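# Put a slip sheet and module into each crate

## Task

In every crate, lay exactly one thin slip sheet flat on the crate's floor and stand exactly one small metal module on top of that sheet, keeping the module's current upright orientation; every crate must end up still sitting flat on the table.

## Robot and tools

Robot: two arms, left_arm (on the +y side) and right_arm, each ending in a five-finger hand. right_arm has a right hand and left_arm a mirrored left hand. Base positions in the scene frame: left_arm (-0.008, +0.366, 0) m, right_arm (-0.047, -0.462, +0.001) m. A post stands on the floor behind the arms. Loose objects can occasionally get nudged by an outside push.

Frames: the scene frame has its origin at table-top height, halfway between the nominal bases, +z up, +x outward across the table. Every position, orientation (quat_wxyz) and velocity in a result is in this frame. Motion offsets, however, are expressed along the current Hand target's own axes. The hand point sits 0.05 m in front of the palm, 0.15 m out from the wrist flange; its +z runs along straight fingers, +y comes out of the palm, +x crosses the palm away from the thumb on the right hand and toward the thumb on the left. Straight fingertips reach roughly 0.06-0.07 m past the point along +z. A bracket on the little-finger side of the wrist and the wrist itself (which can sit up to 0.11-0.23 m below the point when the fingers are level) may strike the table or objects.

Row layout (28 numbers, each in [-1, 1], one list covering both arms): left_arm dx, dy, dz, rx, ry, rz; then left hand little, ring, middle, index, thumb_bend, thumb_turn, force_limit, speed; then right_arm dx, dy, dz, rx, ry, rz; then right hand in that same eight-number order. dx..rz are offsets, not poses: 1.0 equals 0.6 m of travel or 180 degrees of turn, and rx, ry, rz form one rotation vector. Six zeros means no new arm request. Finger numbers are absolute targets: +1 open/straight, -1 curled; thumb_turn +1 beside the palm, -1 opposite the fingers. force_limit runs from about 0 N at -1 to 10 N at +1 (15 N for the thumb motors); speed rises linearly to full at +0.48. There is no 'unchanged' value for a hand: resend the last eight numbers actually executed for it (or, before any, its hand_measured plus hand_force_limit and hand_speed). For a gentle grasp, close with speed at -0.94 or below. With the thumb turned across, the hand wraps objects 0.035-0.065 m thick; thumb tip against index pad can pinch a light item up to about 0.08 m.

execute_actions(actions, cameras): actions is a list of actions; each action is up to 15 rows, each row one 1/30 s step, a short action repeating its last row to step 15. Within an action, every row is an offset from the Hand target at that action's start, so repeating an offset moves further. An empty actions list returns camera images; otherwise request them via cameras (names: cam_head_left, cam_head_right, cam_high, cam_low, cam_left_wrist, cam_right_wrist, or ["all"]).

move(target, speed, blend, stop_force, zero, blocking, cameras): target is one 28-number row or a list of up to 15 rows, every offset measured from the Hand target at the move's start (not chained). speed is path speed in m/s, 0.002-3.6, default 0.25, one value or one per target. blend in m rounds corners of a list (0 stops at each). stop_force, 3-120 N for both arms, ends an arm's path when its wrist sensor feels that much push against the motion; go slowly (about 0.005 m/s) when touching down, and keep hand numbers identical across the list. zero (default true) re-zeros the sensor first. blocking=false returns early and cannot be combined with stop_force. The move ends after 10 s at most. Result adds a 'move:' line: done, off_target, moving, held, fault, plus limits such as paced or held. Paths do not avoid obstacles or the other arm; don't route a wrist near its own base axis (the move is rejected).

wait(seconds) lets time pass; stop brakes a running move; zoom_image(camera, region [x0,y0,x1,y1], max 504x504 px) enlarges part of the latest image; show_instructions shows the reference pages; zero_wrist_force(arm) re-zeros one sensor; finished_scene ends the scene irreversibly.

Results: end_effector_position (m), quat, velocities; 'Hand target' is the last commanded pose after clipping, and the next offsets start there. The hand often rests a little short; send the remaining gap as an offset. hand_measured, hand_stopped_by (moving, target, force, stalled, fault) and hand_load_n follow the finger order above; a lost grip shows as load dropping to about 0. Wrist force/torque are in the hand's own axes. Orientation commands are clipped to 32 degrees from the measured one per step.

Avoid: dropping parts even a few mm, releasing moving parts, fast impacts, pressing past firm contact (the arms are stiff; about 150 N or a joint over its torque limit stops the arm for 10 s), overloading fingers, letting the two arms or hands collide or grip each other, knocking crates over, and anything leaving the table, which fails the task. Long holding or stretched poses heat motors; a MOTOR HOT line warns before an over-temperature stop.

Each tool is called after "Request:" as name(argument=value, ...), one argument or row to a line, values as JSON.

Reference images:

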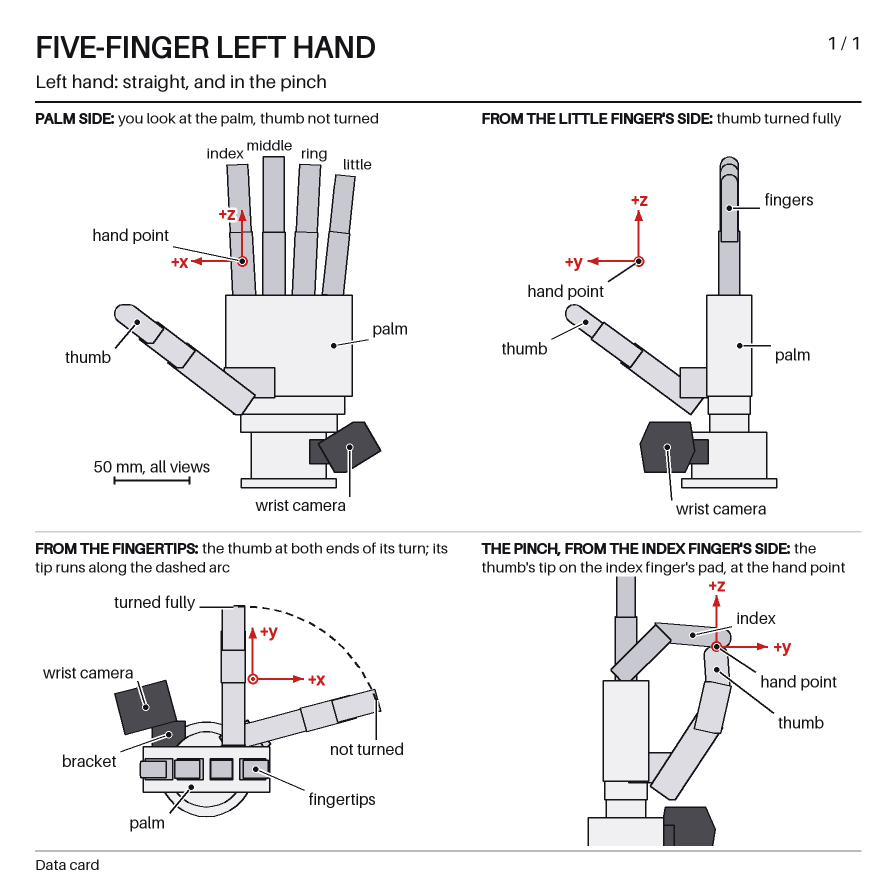

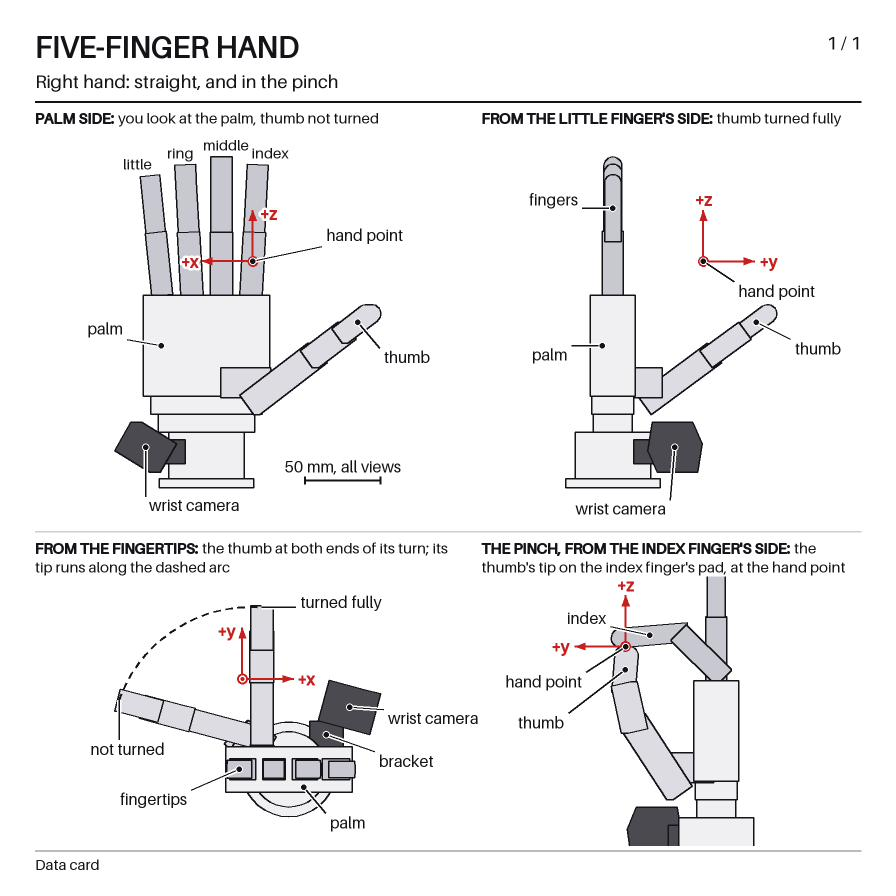

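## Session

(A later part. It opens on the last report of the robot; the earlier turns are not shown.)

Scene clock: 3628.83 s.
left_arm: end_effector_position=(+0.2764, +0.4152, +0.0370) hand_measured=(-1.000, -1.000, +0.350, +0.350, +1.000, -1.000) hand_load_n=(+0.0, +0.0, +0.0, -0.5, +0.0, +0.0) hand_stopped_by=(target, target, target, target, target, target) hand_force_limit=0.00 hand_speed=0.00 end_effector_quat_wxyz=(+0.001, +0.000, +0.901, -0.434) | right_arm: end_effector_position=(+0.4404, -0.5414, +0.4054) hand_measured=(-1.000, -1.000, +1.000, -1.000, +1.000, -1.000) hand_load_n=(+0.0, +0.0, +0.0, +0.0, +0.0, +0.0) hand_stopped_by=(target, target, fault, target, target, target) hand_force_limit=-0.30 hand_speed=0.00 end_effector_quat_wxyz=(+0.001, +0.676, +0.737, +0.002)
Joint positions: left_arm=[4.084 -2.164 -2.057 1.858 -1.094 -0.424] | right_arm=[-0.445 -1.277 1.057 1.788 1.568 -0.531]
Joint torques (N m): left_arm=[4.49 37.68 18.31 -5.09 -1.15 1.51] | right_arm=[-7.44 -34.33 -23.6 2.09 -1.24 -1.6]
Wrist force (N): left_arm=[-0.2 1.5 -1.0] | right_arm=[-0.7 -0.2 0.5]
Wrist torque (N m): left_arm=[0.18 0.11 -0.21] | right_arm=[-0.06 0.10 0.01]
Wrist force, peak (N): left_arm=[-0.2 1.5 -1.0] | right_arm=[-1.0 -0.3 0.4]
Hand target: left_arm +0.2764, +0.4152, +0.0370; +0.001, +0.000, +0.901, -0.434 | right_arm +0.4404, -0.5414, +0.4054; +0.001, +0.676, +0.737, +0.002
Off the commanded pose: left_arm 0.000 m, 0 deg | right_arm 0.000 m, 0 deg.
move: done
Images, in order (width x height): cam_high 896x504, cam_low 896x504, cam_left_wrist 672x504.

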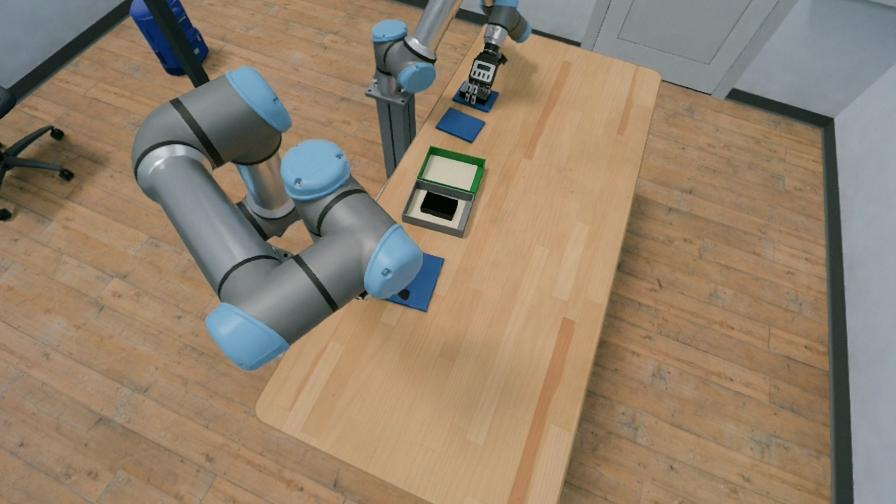

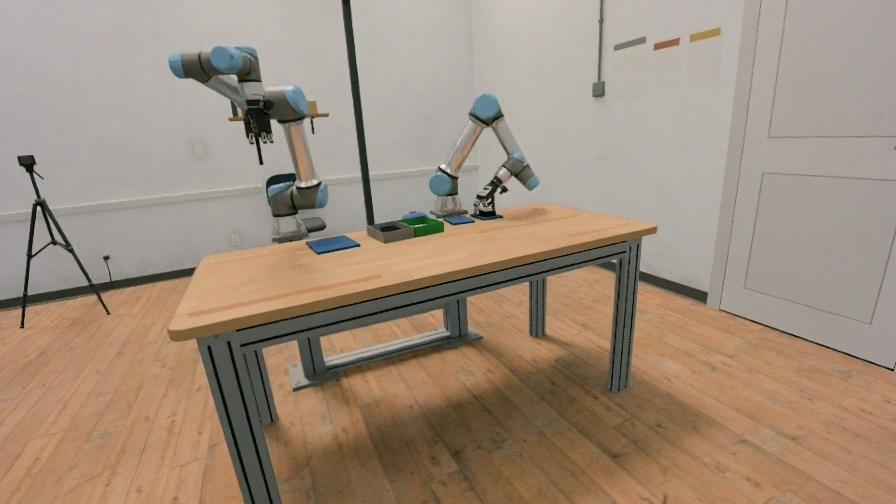

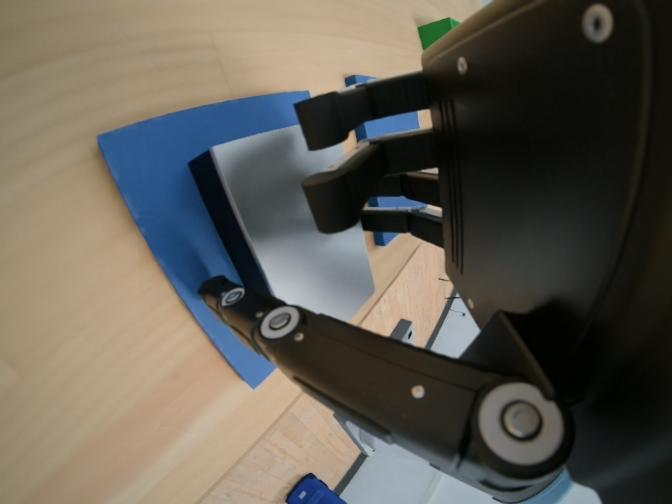

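Request:
move(
  target=[0,-0.0062,0.0078,0,0,0,-1,-1,0.35,0.35,1,-1,0,0, 0,0,0,0,0,0,-1,-1,1,-1,1,-1,-0.3,0],
  speed=0.01,
  stop_force=3,
)

Request:
move(
  target=[0,0,0,0,0,0,-1,-1,-0.4,-0.4,1,-1,-0.6,-0.94, 0,0,0,0,0,0,-1,-1,1,-1,1,-1,-0.3,0],
  speed=0.01,
)

Request:
move(
  target=[0,0,0,0,0,0,-1,-1,-0.55,-0.55,1,-1,0.7,-0.94, 0,0,0,0,0,0,-1,-1,1,-1,1,-1,-0.3,0],
  speed=0.01,
  cameras=["cam_left_wrist","cam_high","cam_low"],
)

Request:
zoom_image(
  camera="cam_high",
  region=[440, 60, 510, 120],
)

Request:
zoom_image(
  camera="cam_left_wrist",
  region=[100, 100, 400, 400],
)

Request:
zoom_image(
  camera="cam_low",
  region=[460, 178, 520, 226],
)

Scene clock: 3648.93 s.
left_arm: end_effector_position=(+0.2764, +0.4093, +0.0370) hand_measured=(-1.000, -1.000, +0.350, +0.350, +1.000, -1.000) hand_load_n=(+0.0, +0.0, +0.0, -0.5, +0.0, +0.0) hand_stopped_by=(target, target, target, target, target, target) hand_force_limit=0.00 hand_speed=0.00 end_effector_quat_wxyz=(+0.001, +0.000, +0.901, -0.434) | right_arm: end_effector_position=(+0.4404, -0.5414, +0.4054) hand_measured=(-1.000, -1.000, +1.000, -1.000, +1.000, -1.000) hand_load_n=(+0.0, +0.0, +0.0, +0.0, +0.0, +0.0) hand_stopped_by=(target, target, fault, target, target, target) hand_force_limit=-0.30 hand_speed=0.00 end_effector_quat_wxyz=(+0.001, +0.676, +0.737, +0.002)
Joint positions: left_arm=[4.074 -2.159 -2.066 1.866 -1.087 -0.432] | right_arm=[-0.445 -1.277 1.057 1.788 1.568 -0.531]
Joint torques (N m): left_arm=[7.17 25.03 19.39 -4.75 -1.65 2.23] | right_arm=[-7.18 -35.54 -24.45 2.12 -1.5 -1.62]
Wrist force (N): left_arm=[-0.1 1.2 -0.8] | right_arm=[-0.5 -0.2 0.5]
Wrist torque (N m): left_arm=[0.12 0.10 -0.06] | right_arm=[-0.07 0.07 0.02]
Wrist force, peak (N): left_arm=[-0.1 1.7 -0.9] | right_arm=[-0.8 -0.1 0.6]
Hand target: left_arm +0.2764, +0.4093, +0.0370; +0.001, +0.000, +0.901, -0.434 | right_arm +0.4404, -0.5414, +0.4054; +0.001, +0.676, +0.737, +0.002
Off the commanded pose: left_arm 0.000 m, 0 deg | right_arm 0.000 m, 0 deg.
move: done

Scene clock: 3651.13 s.
left_arm: end_effector_position=(+0.2764, +0.4093, +0.0370) hand_measured=(-1.000, -1.000, +0.058, +0.024, +1.000, -1.000) hand_load_n=(+0.0, +0.0, +3.0, +2.0, +0.5, +0.5) hand_stopped_by=(target, target, force, force, target, target) hand_force_limit=-0.60 hand_speed=-0.94 end_effector_quat_wxyz=(+0.001, +0.000, +0.901, -0.434) | right_arm: end_effector_position=(+0.4404, -0.5414, +0.4054) hand_measured=(-1.000, -1.000, +1.000, -1.000, +1.000, -1.000) hand_load_n=(+0.0, +0.0, +0.0, +0.0, +0.0, +0.0) hand_stopped_by=(target, target, fault, target, target, target) hand_force_limit=-0.30 hand_speed=0.00 end_effector_quat_wxyz=(+0.001, +0.676, +0.737, +0.002)
Joint positions: left_arm=[4.074 -2.159 -2.066 1.866 -1.087 -0.432] | right_arm=[-0.445 -1.277 1.057 1.788 1.568 -0.531]
Joint torques (N m): left_arm=[8.16 26.37 19.93 -4.46 -1.44 2.07] | right_arm=[-7.78 -33.74 -24.27 2.17 -1.29 -1.56]
Wrist force (N): left_arm=[-0.3 2.5 -0.2] | right_arm=[-0.6 -0.1 0.2]
Wrist torque (N m): left_arm=[0.23 0.13 -0.08] | right_arm=[-0.02 0.10 0.02]
Wrist force, peak (N): left_arm=[-0.2 2.7 -0.2] | right_arm=[-0.9 -0.4 0.5]
Hand target: left_arm +0.2764, +0.4093, +0.0370; +0.001, +0.000, +0.901, -0.434 | right_arm +0.4404, -0.5414, +0.4054; +0.001, +0.676, +0.737, +0.002
Off the commanded pose: left_arm 0.000 m, 0 deg | right_arm 0.000 m, 0 deg.
move: done

Scene clock: 3651.63 s.
left_arm: end_effector_position=(+0.2764, +0.4093, +0.0370) hand_measured=(-1.000, -1.000, +0.044, +0.008, +1.000, -1.000) hand_load_n=(+0.0, +0.0, +11.0, +9.5, +2.0, +1.5) hand_stopped_by=(target, target, force, force, target, target) hand_force_limit=0.70 hand_speed=-0.94 end_effector_quat_wxyz=(+0.001, +0.000, +0.901, -0.434) | right_arm: end_effector_position=(+0.4404, -0.5414, +0.4054) hand_measured=(-1.000, -1.000, +1.000, -1.000, +1.000, -1.000) hand_load_n=(+0.0, +0.0, +0.0, +0.0, +0.0, +0.0) hand_stopped_by=(target, target, fault, target, target, target) hand_force_limit=-0.30 hand_speed=0.00 end_effector_quat_wxyz=(+0.001, +0.676, +0.737, +0.002)
Joint positions: left_arm=[4.074 -2.159 -2.066 1.866 -1.087 -0.432] | right_arm=[-0.445 -1.277 1.057 1.788 1.568 -0.531]
Joint torques (N m): left_arm=[7.13 27.75 19.15 -4.58 -1.27 1.94] | right_arm=[-7.79 -34.71 -23.71 2.1 -1.36 -1.43]
Wrist force (N): left_arm=[-0.1 3.0 0.2] | right_arm=[-0.6 -0.2 0.6]
Wrist torque (N m): left_arm=[0.25 0.12 -0.09] | right_arm=[-0.07 0.09 0.01]
Wrist force, peak (N): left_arm=[-0.2 3.2 0.2] | right_arm=[-0.8 -0.3 0.6]
Hand target: left_arm +0.2764, +0.4093, +0.0370; +0.001, +0.000, +0.901, -0.434 | right_arm +0.4404, -0.5414, +0.4054; +0.001, +0.676, +0.737, +0.002
Off the commanded pose: left_arm 0.000 m, 0 deg | right_arm 0.000 m, 0 deg.
move: done
Images, in order (width x height): cam_high 896x504, cam_low 896x504, cam_left_wrist 672x504.

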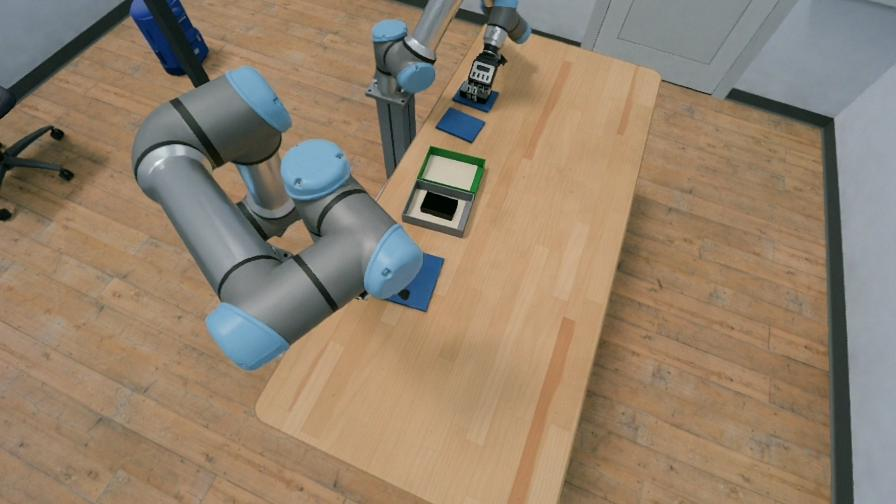

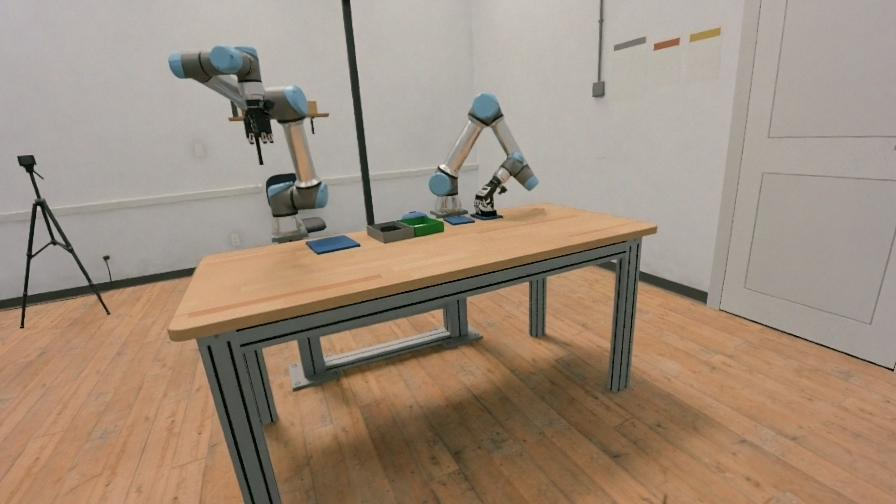

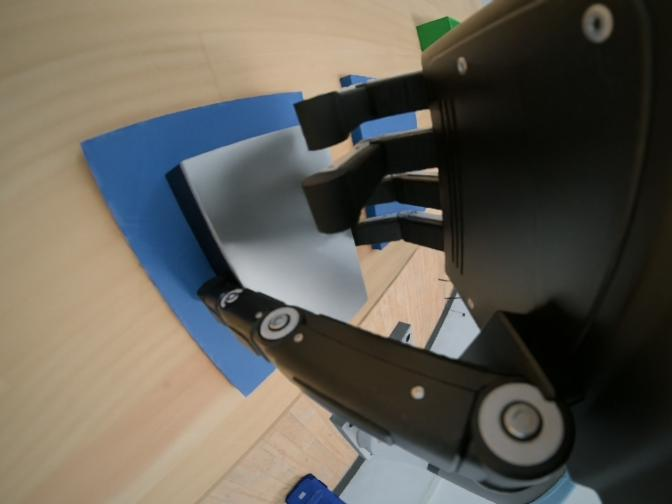

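Scaled by 7.200 from the camera's image (finer frame: 1280x720).

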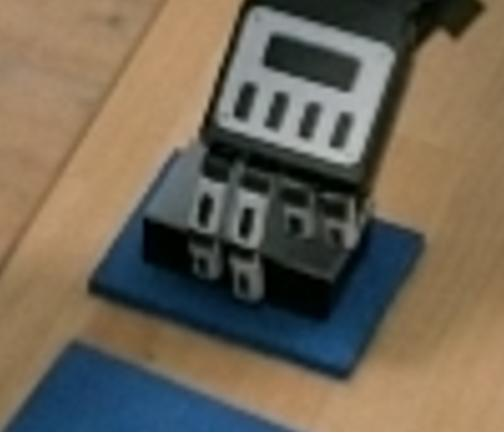

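Scaled by 1.680 from the camera's image (finer frame: 960x720).

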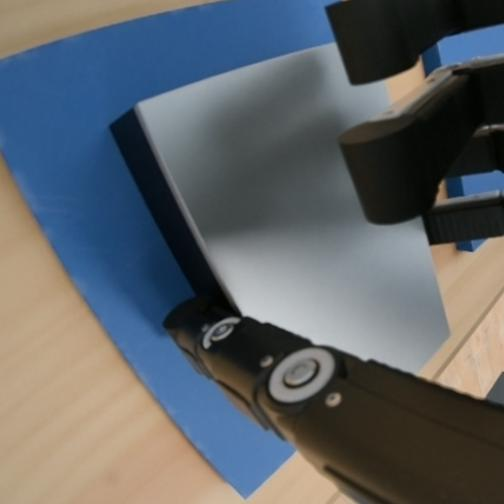

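Scaled by 8.400 from the camera's image (finer frame: 1280x720).

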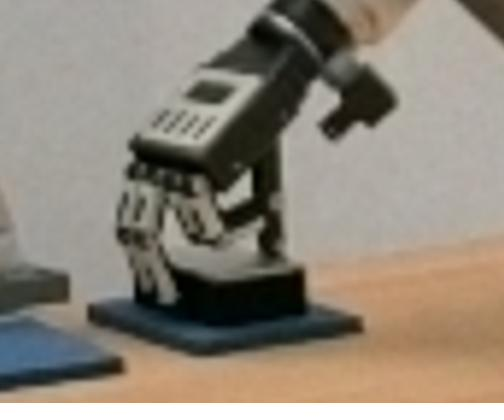

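Request:
move(
  target=[
    [0,-0.0104,-0.0083,0,0,0,-1,-1,-0.55,-0.55,1,-1,0.7,-0.94, 0,0,0,0,0,0,-1,-1,1,-1,1,-1,-0.3,0],
  ],
  speed=0.01,
  cameras=["cam_low"],
)

Request:
zoom_image(
  camera="cam_low",
  region=[460, 178, 520, 226],
)

Scene clock: 3657.67 s.
left_arm: end_effector_position=(+0.2764, +0.4093, +0.0451) hand_measured=(-1.000, -1.000, +0.044, +0.008, +1.000, -1.000) hand_load_n=(+0.0, +0.0, +11.0, +9.0, +2.0, +1.5) hand_stopped_by=(target, target, force, force, target, target) hand_force_limit=0.70 hand_speed=-0.94 end_effector_quat_wxyz=(+0.001, +0.000, +0.901, -0.434) | right_arm: end_effector_position=(+0.4404, -0.5414, +0.4054) hand_measured=(-1.000, -1.000, +1.000, -1.000, +1.000, -1.000) hand_load_n=(+0.5, +0.0, -0.5, +0.0, +0.0, +0.0) hand_stopped_by=(target, target, fault, target, target, target) hand_force_limit=-0.30 hand_speed=0.00 end_effector_quat_wxyz=(+0.001, +0.676, +0.737, +0.002)
Joint positions: left_arm=[4.074 -2.14 -2.066 1.847 -1.087 -0.432] | right_arm=[-0.445 -1.277 1.057 1.788 1.568 -0.531]
Joint torques (N m): left_arm=[8.1 26.67 19.73 -2.39 -1.52 1.82] | right_arm=[-7.04 -33.73 -23.37 2.27 -1.26 -1.47]
Wrist force (N): left_arm=[0.0 3.0 0.2] | right_arm=[-0.7 -0.2 0.4]
Wrist torque (N m): left_arm=[0.25 0.10 -0.09] | right_arm=[-0.06 0.11 0.01]
Wrist force, peak (N): left_arm=[-0.2 3.2 0.1] | right_arm=[-0.8 -0.2 0.5]
Hand target: left_arm +0.2764, +0.4093, +0.0450; +0.001, +0.000, +0.901, -0.434 | right_arm +0.4404, -0.5414, +0.4054; +0.001, +0.676, +0.737, +0.002
Off the commanded pose: left_arm 0.000 m, 0 deg | right_arm 0.000 m, 0 deg.
move: done

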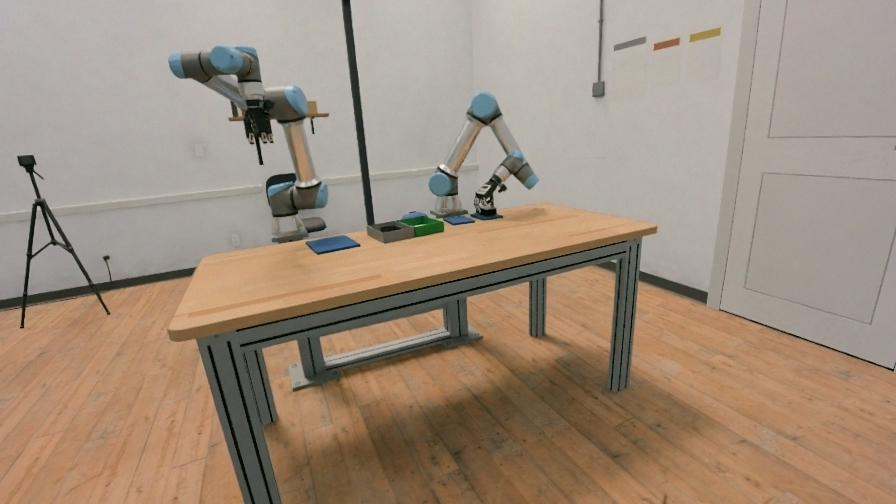

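Scaled by 8.400 from the camera's image (finer frame: 1280x720).

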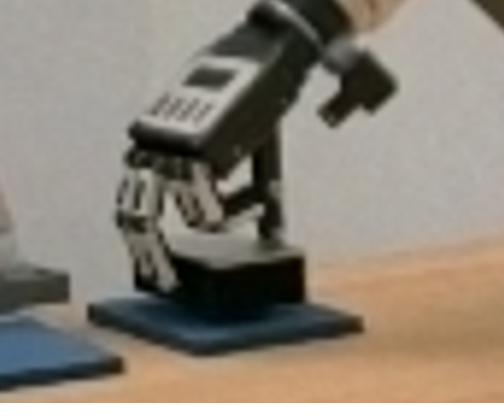

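Request:
move(
  target=[
    [0,-0.0848,-0.0674,0,0,0,-1,-1,-0.55,-0.55,1,-1,0.7,-0.94, 0,0,0,0,0,0,-1,-1,1,-1,1,-1,-0.3,0],
    [-0.1143,-0.4806,0.3765,0,-0.01957,-0.01556,-1,-1,-0.55,-0.55,1,-1,0.7,-0.94, 0,0,0,0,0,0,-1,-1,1,-1,1,-1,-0.3,0],
  ],
  speed=[0.04,0.1],
  cameras=["cam_left_wrist","cam_high","cam_low"],
)

Request:
zoom_image(
  camera="cam_high",
  region=[400, 120, 500, 220],
)

Request:
zoom_image(
  camera="cam_left_wrist",
  region=[0, 0, 400, 400],
)

Request:
zoom_image(
  camera="cam_low",
  region=[370, 170, 460, 242],
)

Scene clock: 3685.57 s.
left_arm: end_effector_position=(+0.3448, +0.0528, +0.1294) hand_measured=(-1.000, -1.000, +0.044, +0.008, +1.000, -1.000) hand_load_n=(+0.5, +0.0, +11.0, +9.0, +2.0, +1.5) hand_stopped_by=(target, target, force, force, target, target) hand_force_limit=0.70 hand_speed=-0.94 end_effector_quat_wxyz=(+0.018, -0.035, +0.900, -0.433) | right_arm: end_effector_position=(+0.4404, -0.5414, +0.4054) hand_measured=(-1.000, -1.000, +1.000, -1.000, +1.000, -1.000) hand_load_n=(+0.0, +0.5, +0.5, +0.0, +0.0, +0.0) hand_stopped_by=(target, target, fault, target, target, target) hand_force_limit=-0.30 hand_speed=0.00 end_effector_quat_wxyz=(+0.001, +0.676, +0.737, +0.002)
Joint positions: left_arm=[3.087 -1.924 -1.79 2.307 -0.685 -1.779] | right_arm=[-0.445 -1.277 1.057 1.788 1.568 -0.531]
Joint torques (N m): left_arm=[-7.27 36.85 14.47 -3.14 3.8 -1.68] | right_arm=[-7.48 -34.01 -25.13 2.24 -1.27 -1.37]
Wrist force (N): left_arm=[0.0 2.8 0.2] | right_arm=[-0.7 -0.2 0.5]
Wrist torque (N m): left_arm=[0.21 0.11 -0.15] | right_arm=[-0.05 0.09 0.01]
Wrist force, peak (N): left_arm=[0.3 3.9 -0.7] | right_arm=[-0.9 -0.2 0.5]
Hand target: left_arm +0.3448, +0.0528, +0.1294; +0.018, -0.035, +0.900, -0.433 | right_arm +0.4404, -0.5414, +0.4054; +0.001, +0.676, +0.737, +0.002
Off the commanded pose: left_arm 0.000 m, 0 deg | right_arm 0.000 m, 0 deg.
move: done
Images, in order (width x height): cam_high 896x504, cam_low 896x504, cam_left_wrist 672x504.

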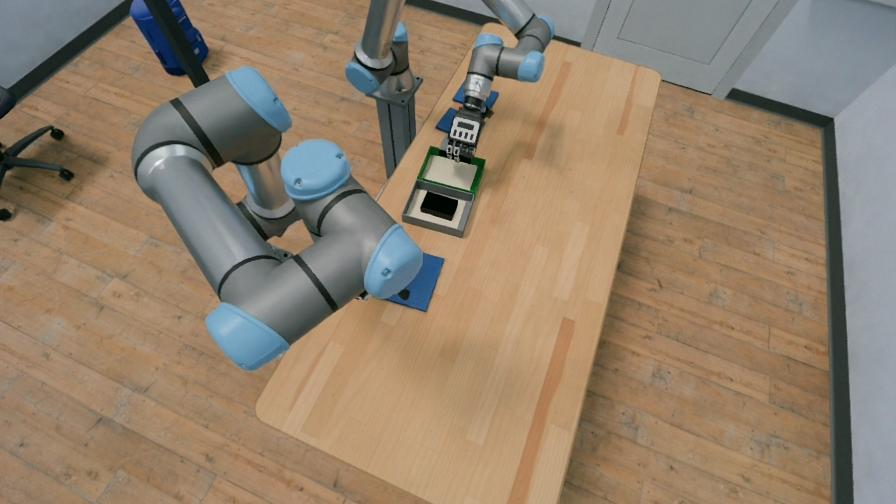

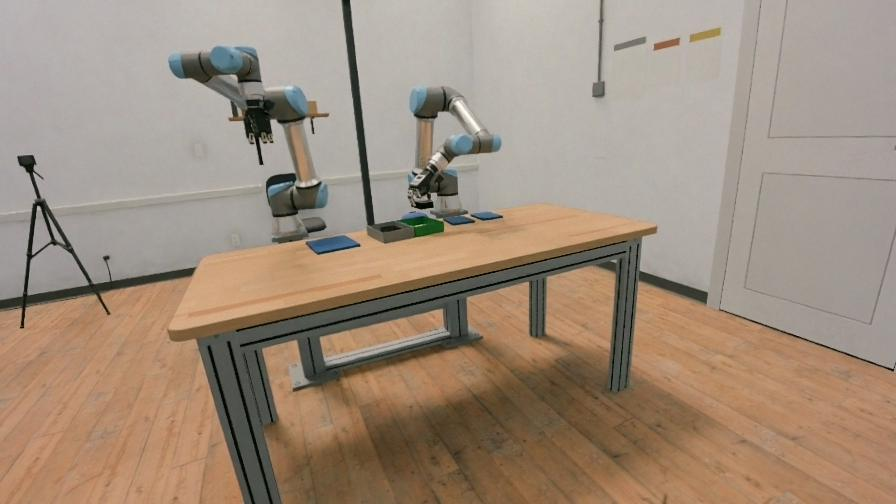

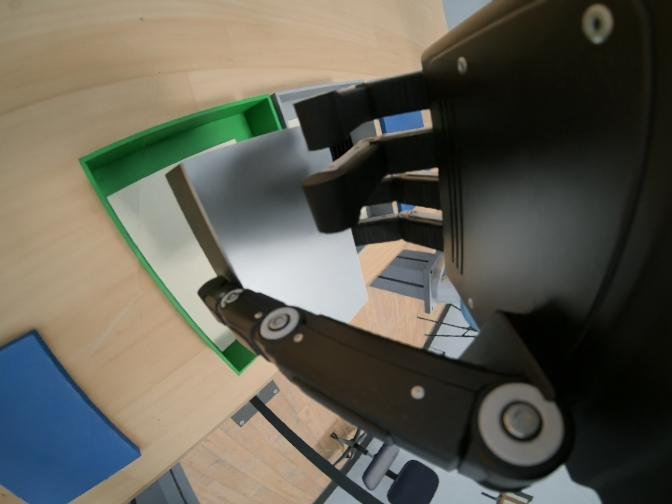

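Scaled by 5.040 from the camera's image (finer frame: 1280x720).

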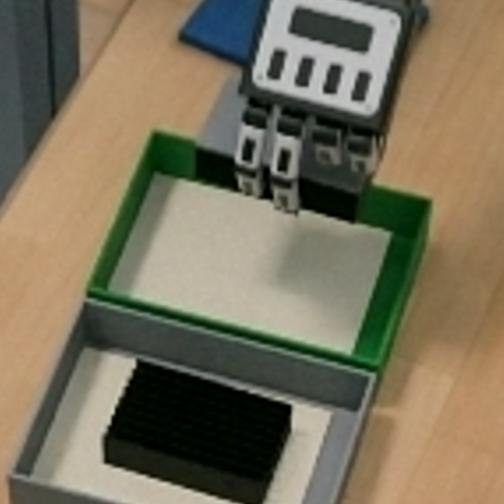

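Scaled by 1.260 from the camera's image (finer frame: 960x720).

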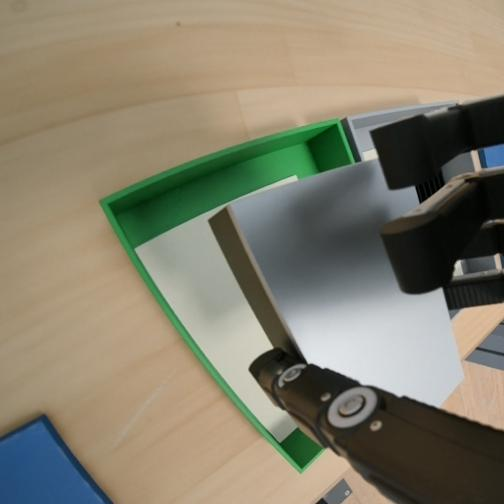

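Scaled by 5.600 from the camera's image (finer frame: 1280x720).

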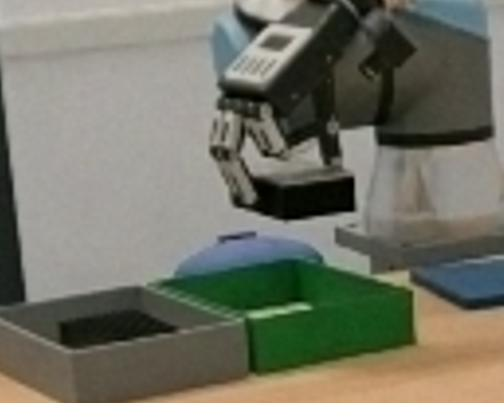

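Request:
move(
  target=[0.0367,0.0535,0.0532,0,0,0,-1,-1,-0.55,-0.55,1,-1,0.7,-0.94, 0,0,0,0,0,0,-1,-1,1,-1,1,-1,-0.3,0],
  speed=0.04,
  cameras=["cam_left_wrist","cam_high","cam_low"],
)

Request:
zoom_image(
  camera="cam_high",
  region=[400, 120, 500, 220],
)

Request:
zoom_image(
  camera="cam_left_wrist",
  region=[0, 0, 400, 400],
)

Request:
zoom_image(
  camera="cam_low",
  region=[390, 180, 460, 236],
)

Scene clock: 3735.57 s.
left_arm: end_effector_position=(+0.3231, +0.0461, +0.0843) hand_measured=(-1.000, -1.000, +0.044, +0.008, +1.000, -1.000) hand_load_n=(+0.0, +0.0, +11.0, +9.5, +2.5, +1.0) hand_stopped_by=(target, target, force, force, target, target) hand_force_limit=0.70 hand_speed=-0.94 end_effector_quat_wxyz=(+0.017, -0.035, +0.900, -0.433) | right_arm: end_effector_position=(+0.4404, -0.5414, +0.4054) hand_measured=(-1.000, -1.000, +1.000, -1.000, +1.000, -1.000) hand_load_n=(+0.0, +0.0, +0.5, +0.0, +0.0, +0.0) hand_stopped_by=(target, target, fault, target, target, target) hand_force_limit=-0.30 hand_speed=0.00 end_effector_quat_wxyz=(+0.001, +0.676, +0.737, +0.002)
Joint positions: left_arm=[3.065 -1.949 -1.888 2.456 -0.689 -1.813] | right_arm=[-0.445 -1.277 1.057 1.788 1.568 -0.531]
Joint torques (N m): left_arm=[5.14 37.15 26.17 -4.88 -0.06 1.98] | right_arm=[-8.03 -34.03 -24.78 2.05 -1.19 -1.29]
Wrist force (N): left_arm=[-0.4 2.7 0.2] | right_arm=[-0.7 -0.3 0.4]
Wrist torque (N m): left_arm=[0.21 0.19 -0.07] | right_arm=[-0.08 0.10 0.00]
Wrist force, peak (N): left_arm=[0.0 3.2 0.6] | right_arm=[-0.9 -0.1 0.5]
Hand target: left_arm +0.3233, +0.0462, +0.0844; +0.018, -0.035, +0.900, -0.433 | right_arm +0.4404, -0.5414, +0.4054; +0.001, +0.676, +0.737, +0.002
Off the commanded pose: left_arm 0.000 m, 0 deg | right_arm 0.000 m, 0 deg.
move: done
Images, in order (width x height): cam_high 896x504, cam_low 896x504, cam_left_wrist 672x504.

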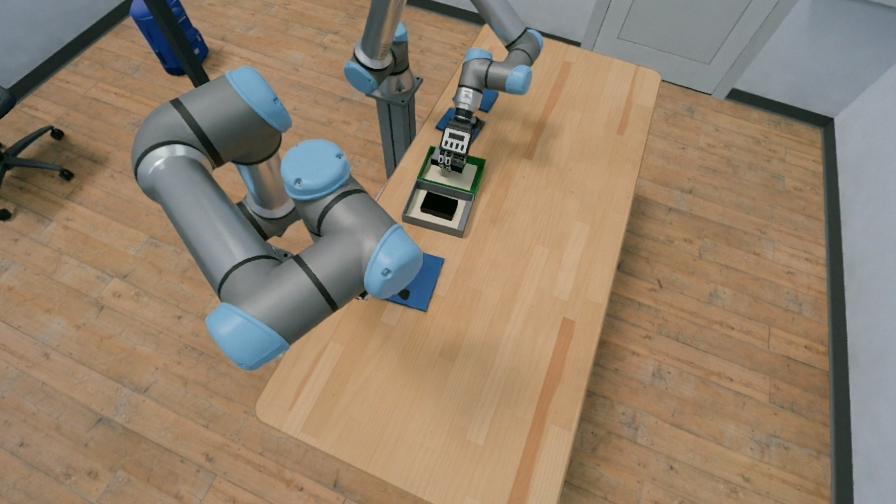

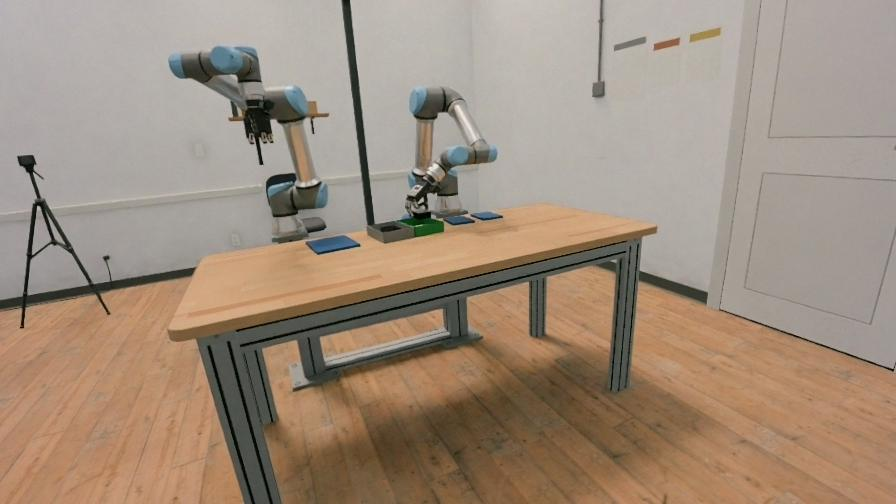

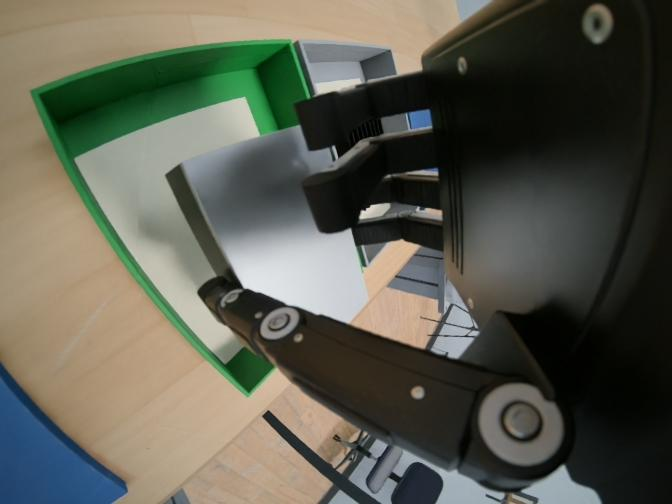

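Scaled by 5.040 from the camera's image (finer frame: 1280x720).

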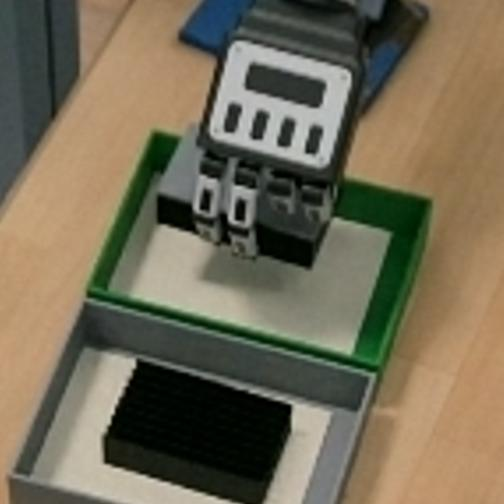

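Scaled by 1.260 from the camera's image (finer frame: 960x720).

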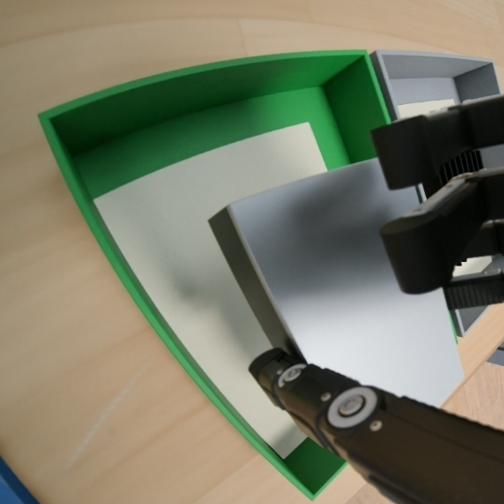

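Scaled by 7.200 from the camera's image (finer frame: 1280x720).

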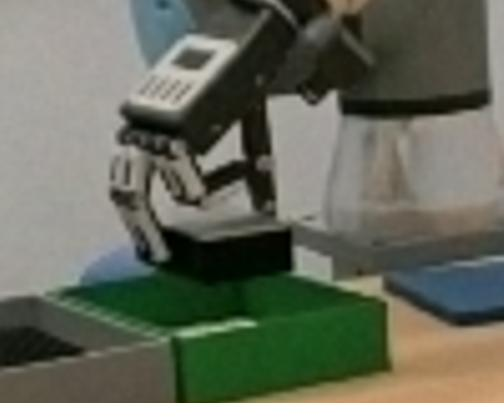

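Request:
move(
  target=[0,0.0483,0.0384,0,0,0,-1,-1,-0.55,-0.55,1,-1,0.7,-0.94, 0,0,0,0,0,0,-1,-1,1,-1,1,-1,-0.3,0],
  speed=0.02,
  stop_force=4,
)

Request:
move(
  target=[0,0.0287,0.0228,0,0,0,-1,-1,-0.55,-0.55,1,-1,0.7,-0.94, 0,0,0,0,0,0,-1,-1,1,-1,1,-1,-0.3,0],
  speed=0.006,
  stop_force=3.3,
  cameras=["cam_left_wrist","cam_high","cam_low"],
)

Request:
zoom_image(
  camera="cam_high",
  region=[400, 120, 500, 220],
)

Request:
zoom_image(
  camera="cam_left_wrist",
  region=[0, 0, 400, 400],
)

Request:
zoom_image(
  camera="cam_low",
  region=[390, 180, 460, 236],
)

Scene clock: 3757.43 s.
left_arm: end_effector_position=(+0.3233, +0.0462, +0.0473) hand_measured=(-1.000, -1.000, +0.044, +0.008, +1.000, -1.000) hand_load_n=(+0.0, +0.0, +11.0, +9.5, +2.5, +1.5) hand_stopped_by=(target, target, force, force, target, target) hand_force_limit=0.70 hand_speed=-0.94 end_effector_quat_wxyz=(+0.018, -0.035, +0.900, -0.433) | right_arm: end_effector_position=(+0.4404, -0.5414, +0.4054) hand_measured=(-1.000, -1.000, +1.000, -1.000, +1.000, -1.000) hand_load_n=(+0.0, +0.0, +0.0, +0.0, +0.0, +0.0) hand_stopped_by=(target, target, fault, target, target, target) hand_force_limit=-0.30 hand_speed=0.00 end_effector_quat_wxyz=(+0.001, +0.676, +0.737, +0.002)
Joint positions: left_arm=[3.066 -2.011 -1.917 2.547 -0.689 -1.813] | right_arm=[-0.445 -1.277 1.057 1.788 1.568 -0.531]
Joint torques (N m): left_arm=[5.16 38.81 26.71 -4.71 3.78 0] | right_arm=[-7.1 -34.01 -24.06 2.26 -1.32 -1.47]
Wrist force (N): left_arm=[-0.3 2.6 0.2] | right_arm=[-0.7 -0.3 0.4]
Wrist torque (N m): left_arm=[0.20 0.16 -0.15] | right_arm=[-0.07 0.11 0.01]
Wrist force, peak (N): left_arm=[-0.5 3.0 0.5] | right_arm=[-0.7 -0.3 0.7]
Hand target: left_arm +0.3233, +0.0462, +0.0473; +0.018, -0.035, +0.900, -0.433 | right_arm +0.4404, -0.5414, +0.4054; +0.001, +0.676, +0.737, +0.002
Off the commanded pose: left_arm 0.000 m, 0 deg | right_arm 0.000 m, 0 deg.
move: done

Scene clock: 3760.83 s.
left_arm: end_effector_position=(+0.3233, +0.0463, +0.0318) hand_measured=(-1.000, -1.000, +0.044, +0.008, +1.000, -1.000) hand_load_n=(+0.0, +0.0, +10.5, +9.0, +2.5, +1.0) hand_stopped_by=(target, target, force, force, target, target) hand_force_limit=0.70 hand_speed=-0.94 end_effector_quat_wxyz=(+0.018, -0.035, +0.900, -0.433) | right_arm: end_effector_position=(+0.4404, -0.5414, +0.4054) hand_measured=(-1.000, -1.000, +1.000, -1.000, +1.000, -1.000) hand_load_n=(+0.0, +0.0, +0.0, +0.0, +0.0, +0.0) hand_stopped_by=(target, target, fault, target, target, target) hand_force_limit=-0.30 hand_speed=0.00 end_effector_quat_wxyz=(+0.001, +0.676, +0.737, +0.002)
Joint positions: left_arm=[3.066 -2.039 -1.927 2.585 -0.688 -1.813] | right_arm=[-0.445 -1.277 1.057 1.788 1.568 -0.531]
Joint torques (N m): left_arm=[4.53 36.84 23.04 -4.46 -1.17 2.23] | right_arm=[-6.92 -33.61 -25.32 2.07 -1.2 -1.15]
Wrist force (N): left_arm=[-1.1 -0.5 -1.4] | right_arm=[-0.7 -0.5 0.3]
Wrist torque (N m): left_arm=[0.08 0.18 -0.15] | right_arm=[-0.09 0.10 0.00]
Wrist force, peak (N): left_arm=[-1.1 -6.3 -6.0] | right_arm=[-0.9 -0.3 0.6]
Hand target: left_arm +0.3233, +0.0463, +0.0318; +0.018, -0.035, +0.900, -0.433 (not the last commanded pose) | right_arm +0.4404, -0.5414, +0.4054; +0.001, +0.676, +0.737, +0.002
Off the commanded pose: left_arm 0.006 m, 0 deg | right_arm 0.000 m, 0 deg.
move: contact (left_arm)
Images, in order (width x height): cam_high 896x504, cam_low 896x504, cam_left_wrist 672x504.

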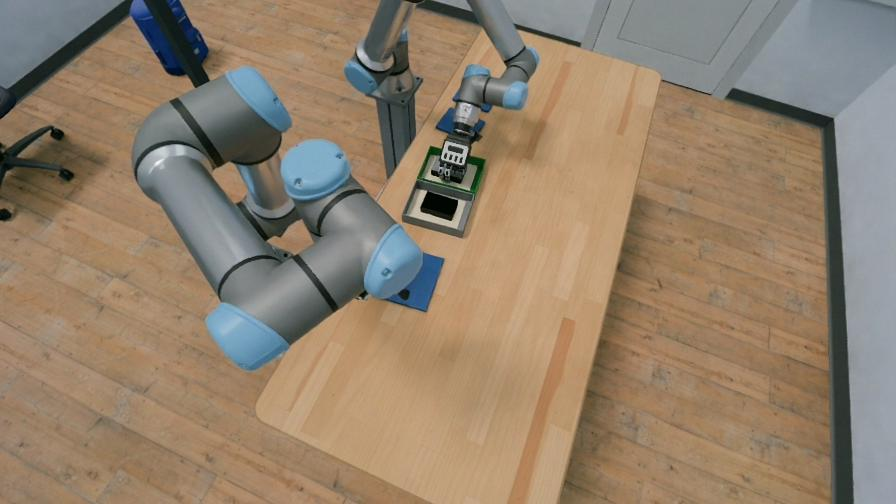

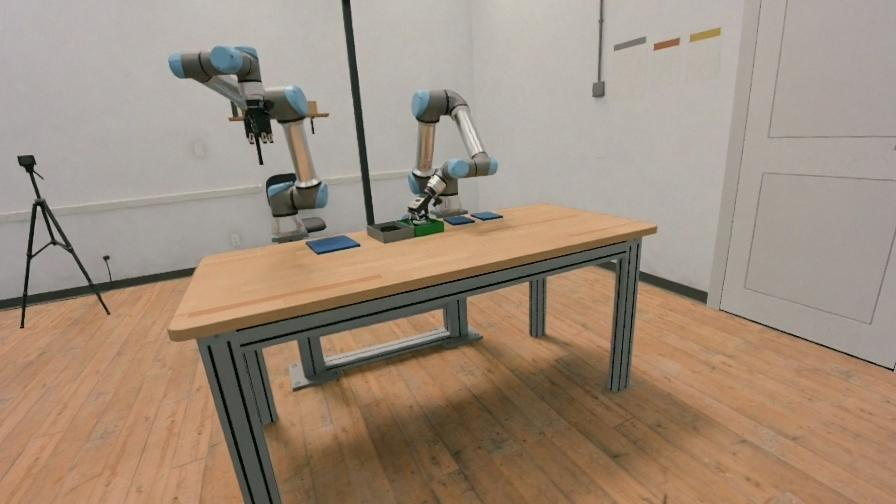

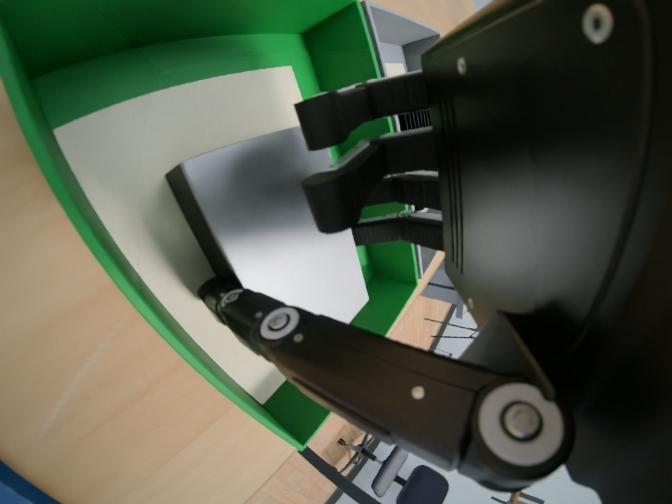

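Scaled by 5.040 from the camera's image (finer frame: 1280x720).

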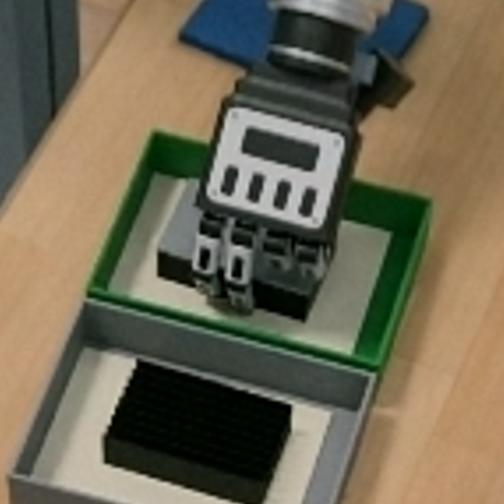

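Scaled by 1.260 from the camera's image (finer frame: 960x720).

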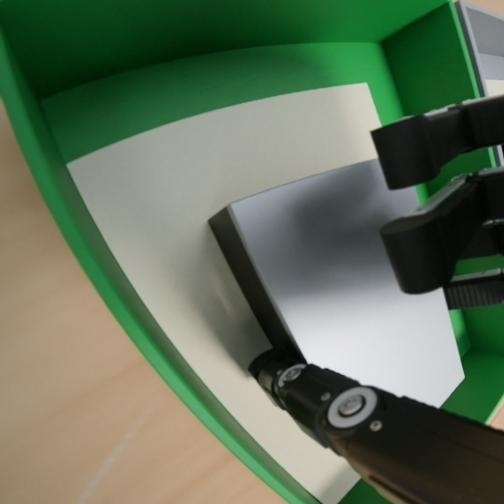

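Scaled by 7.200 from the camera's image (finer frame: 1280x720).

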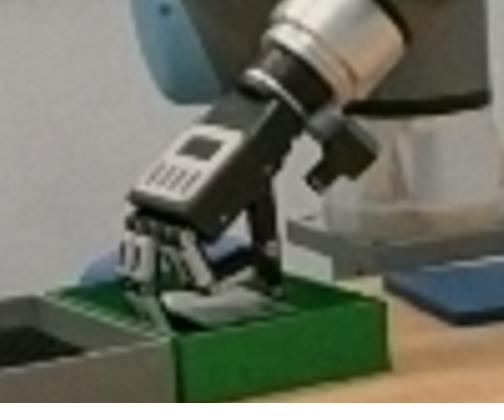

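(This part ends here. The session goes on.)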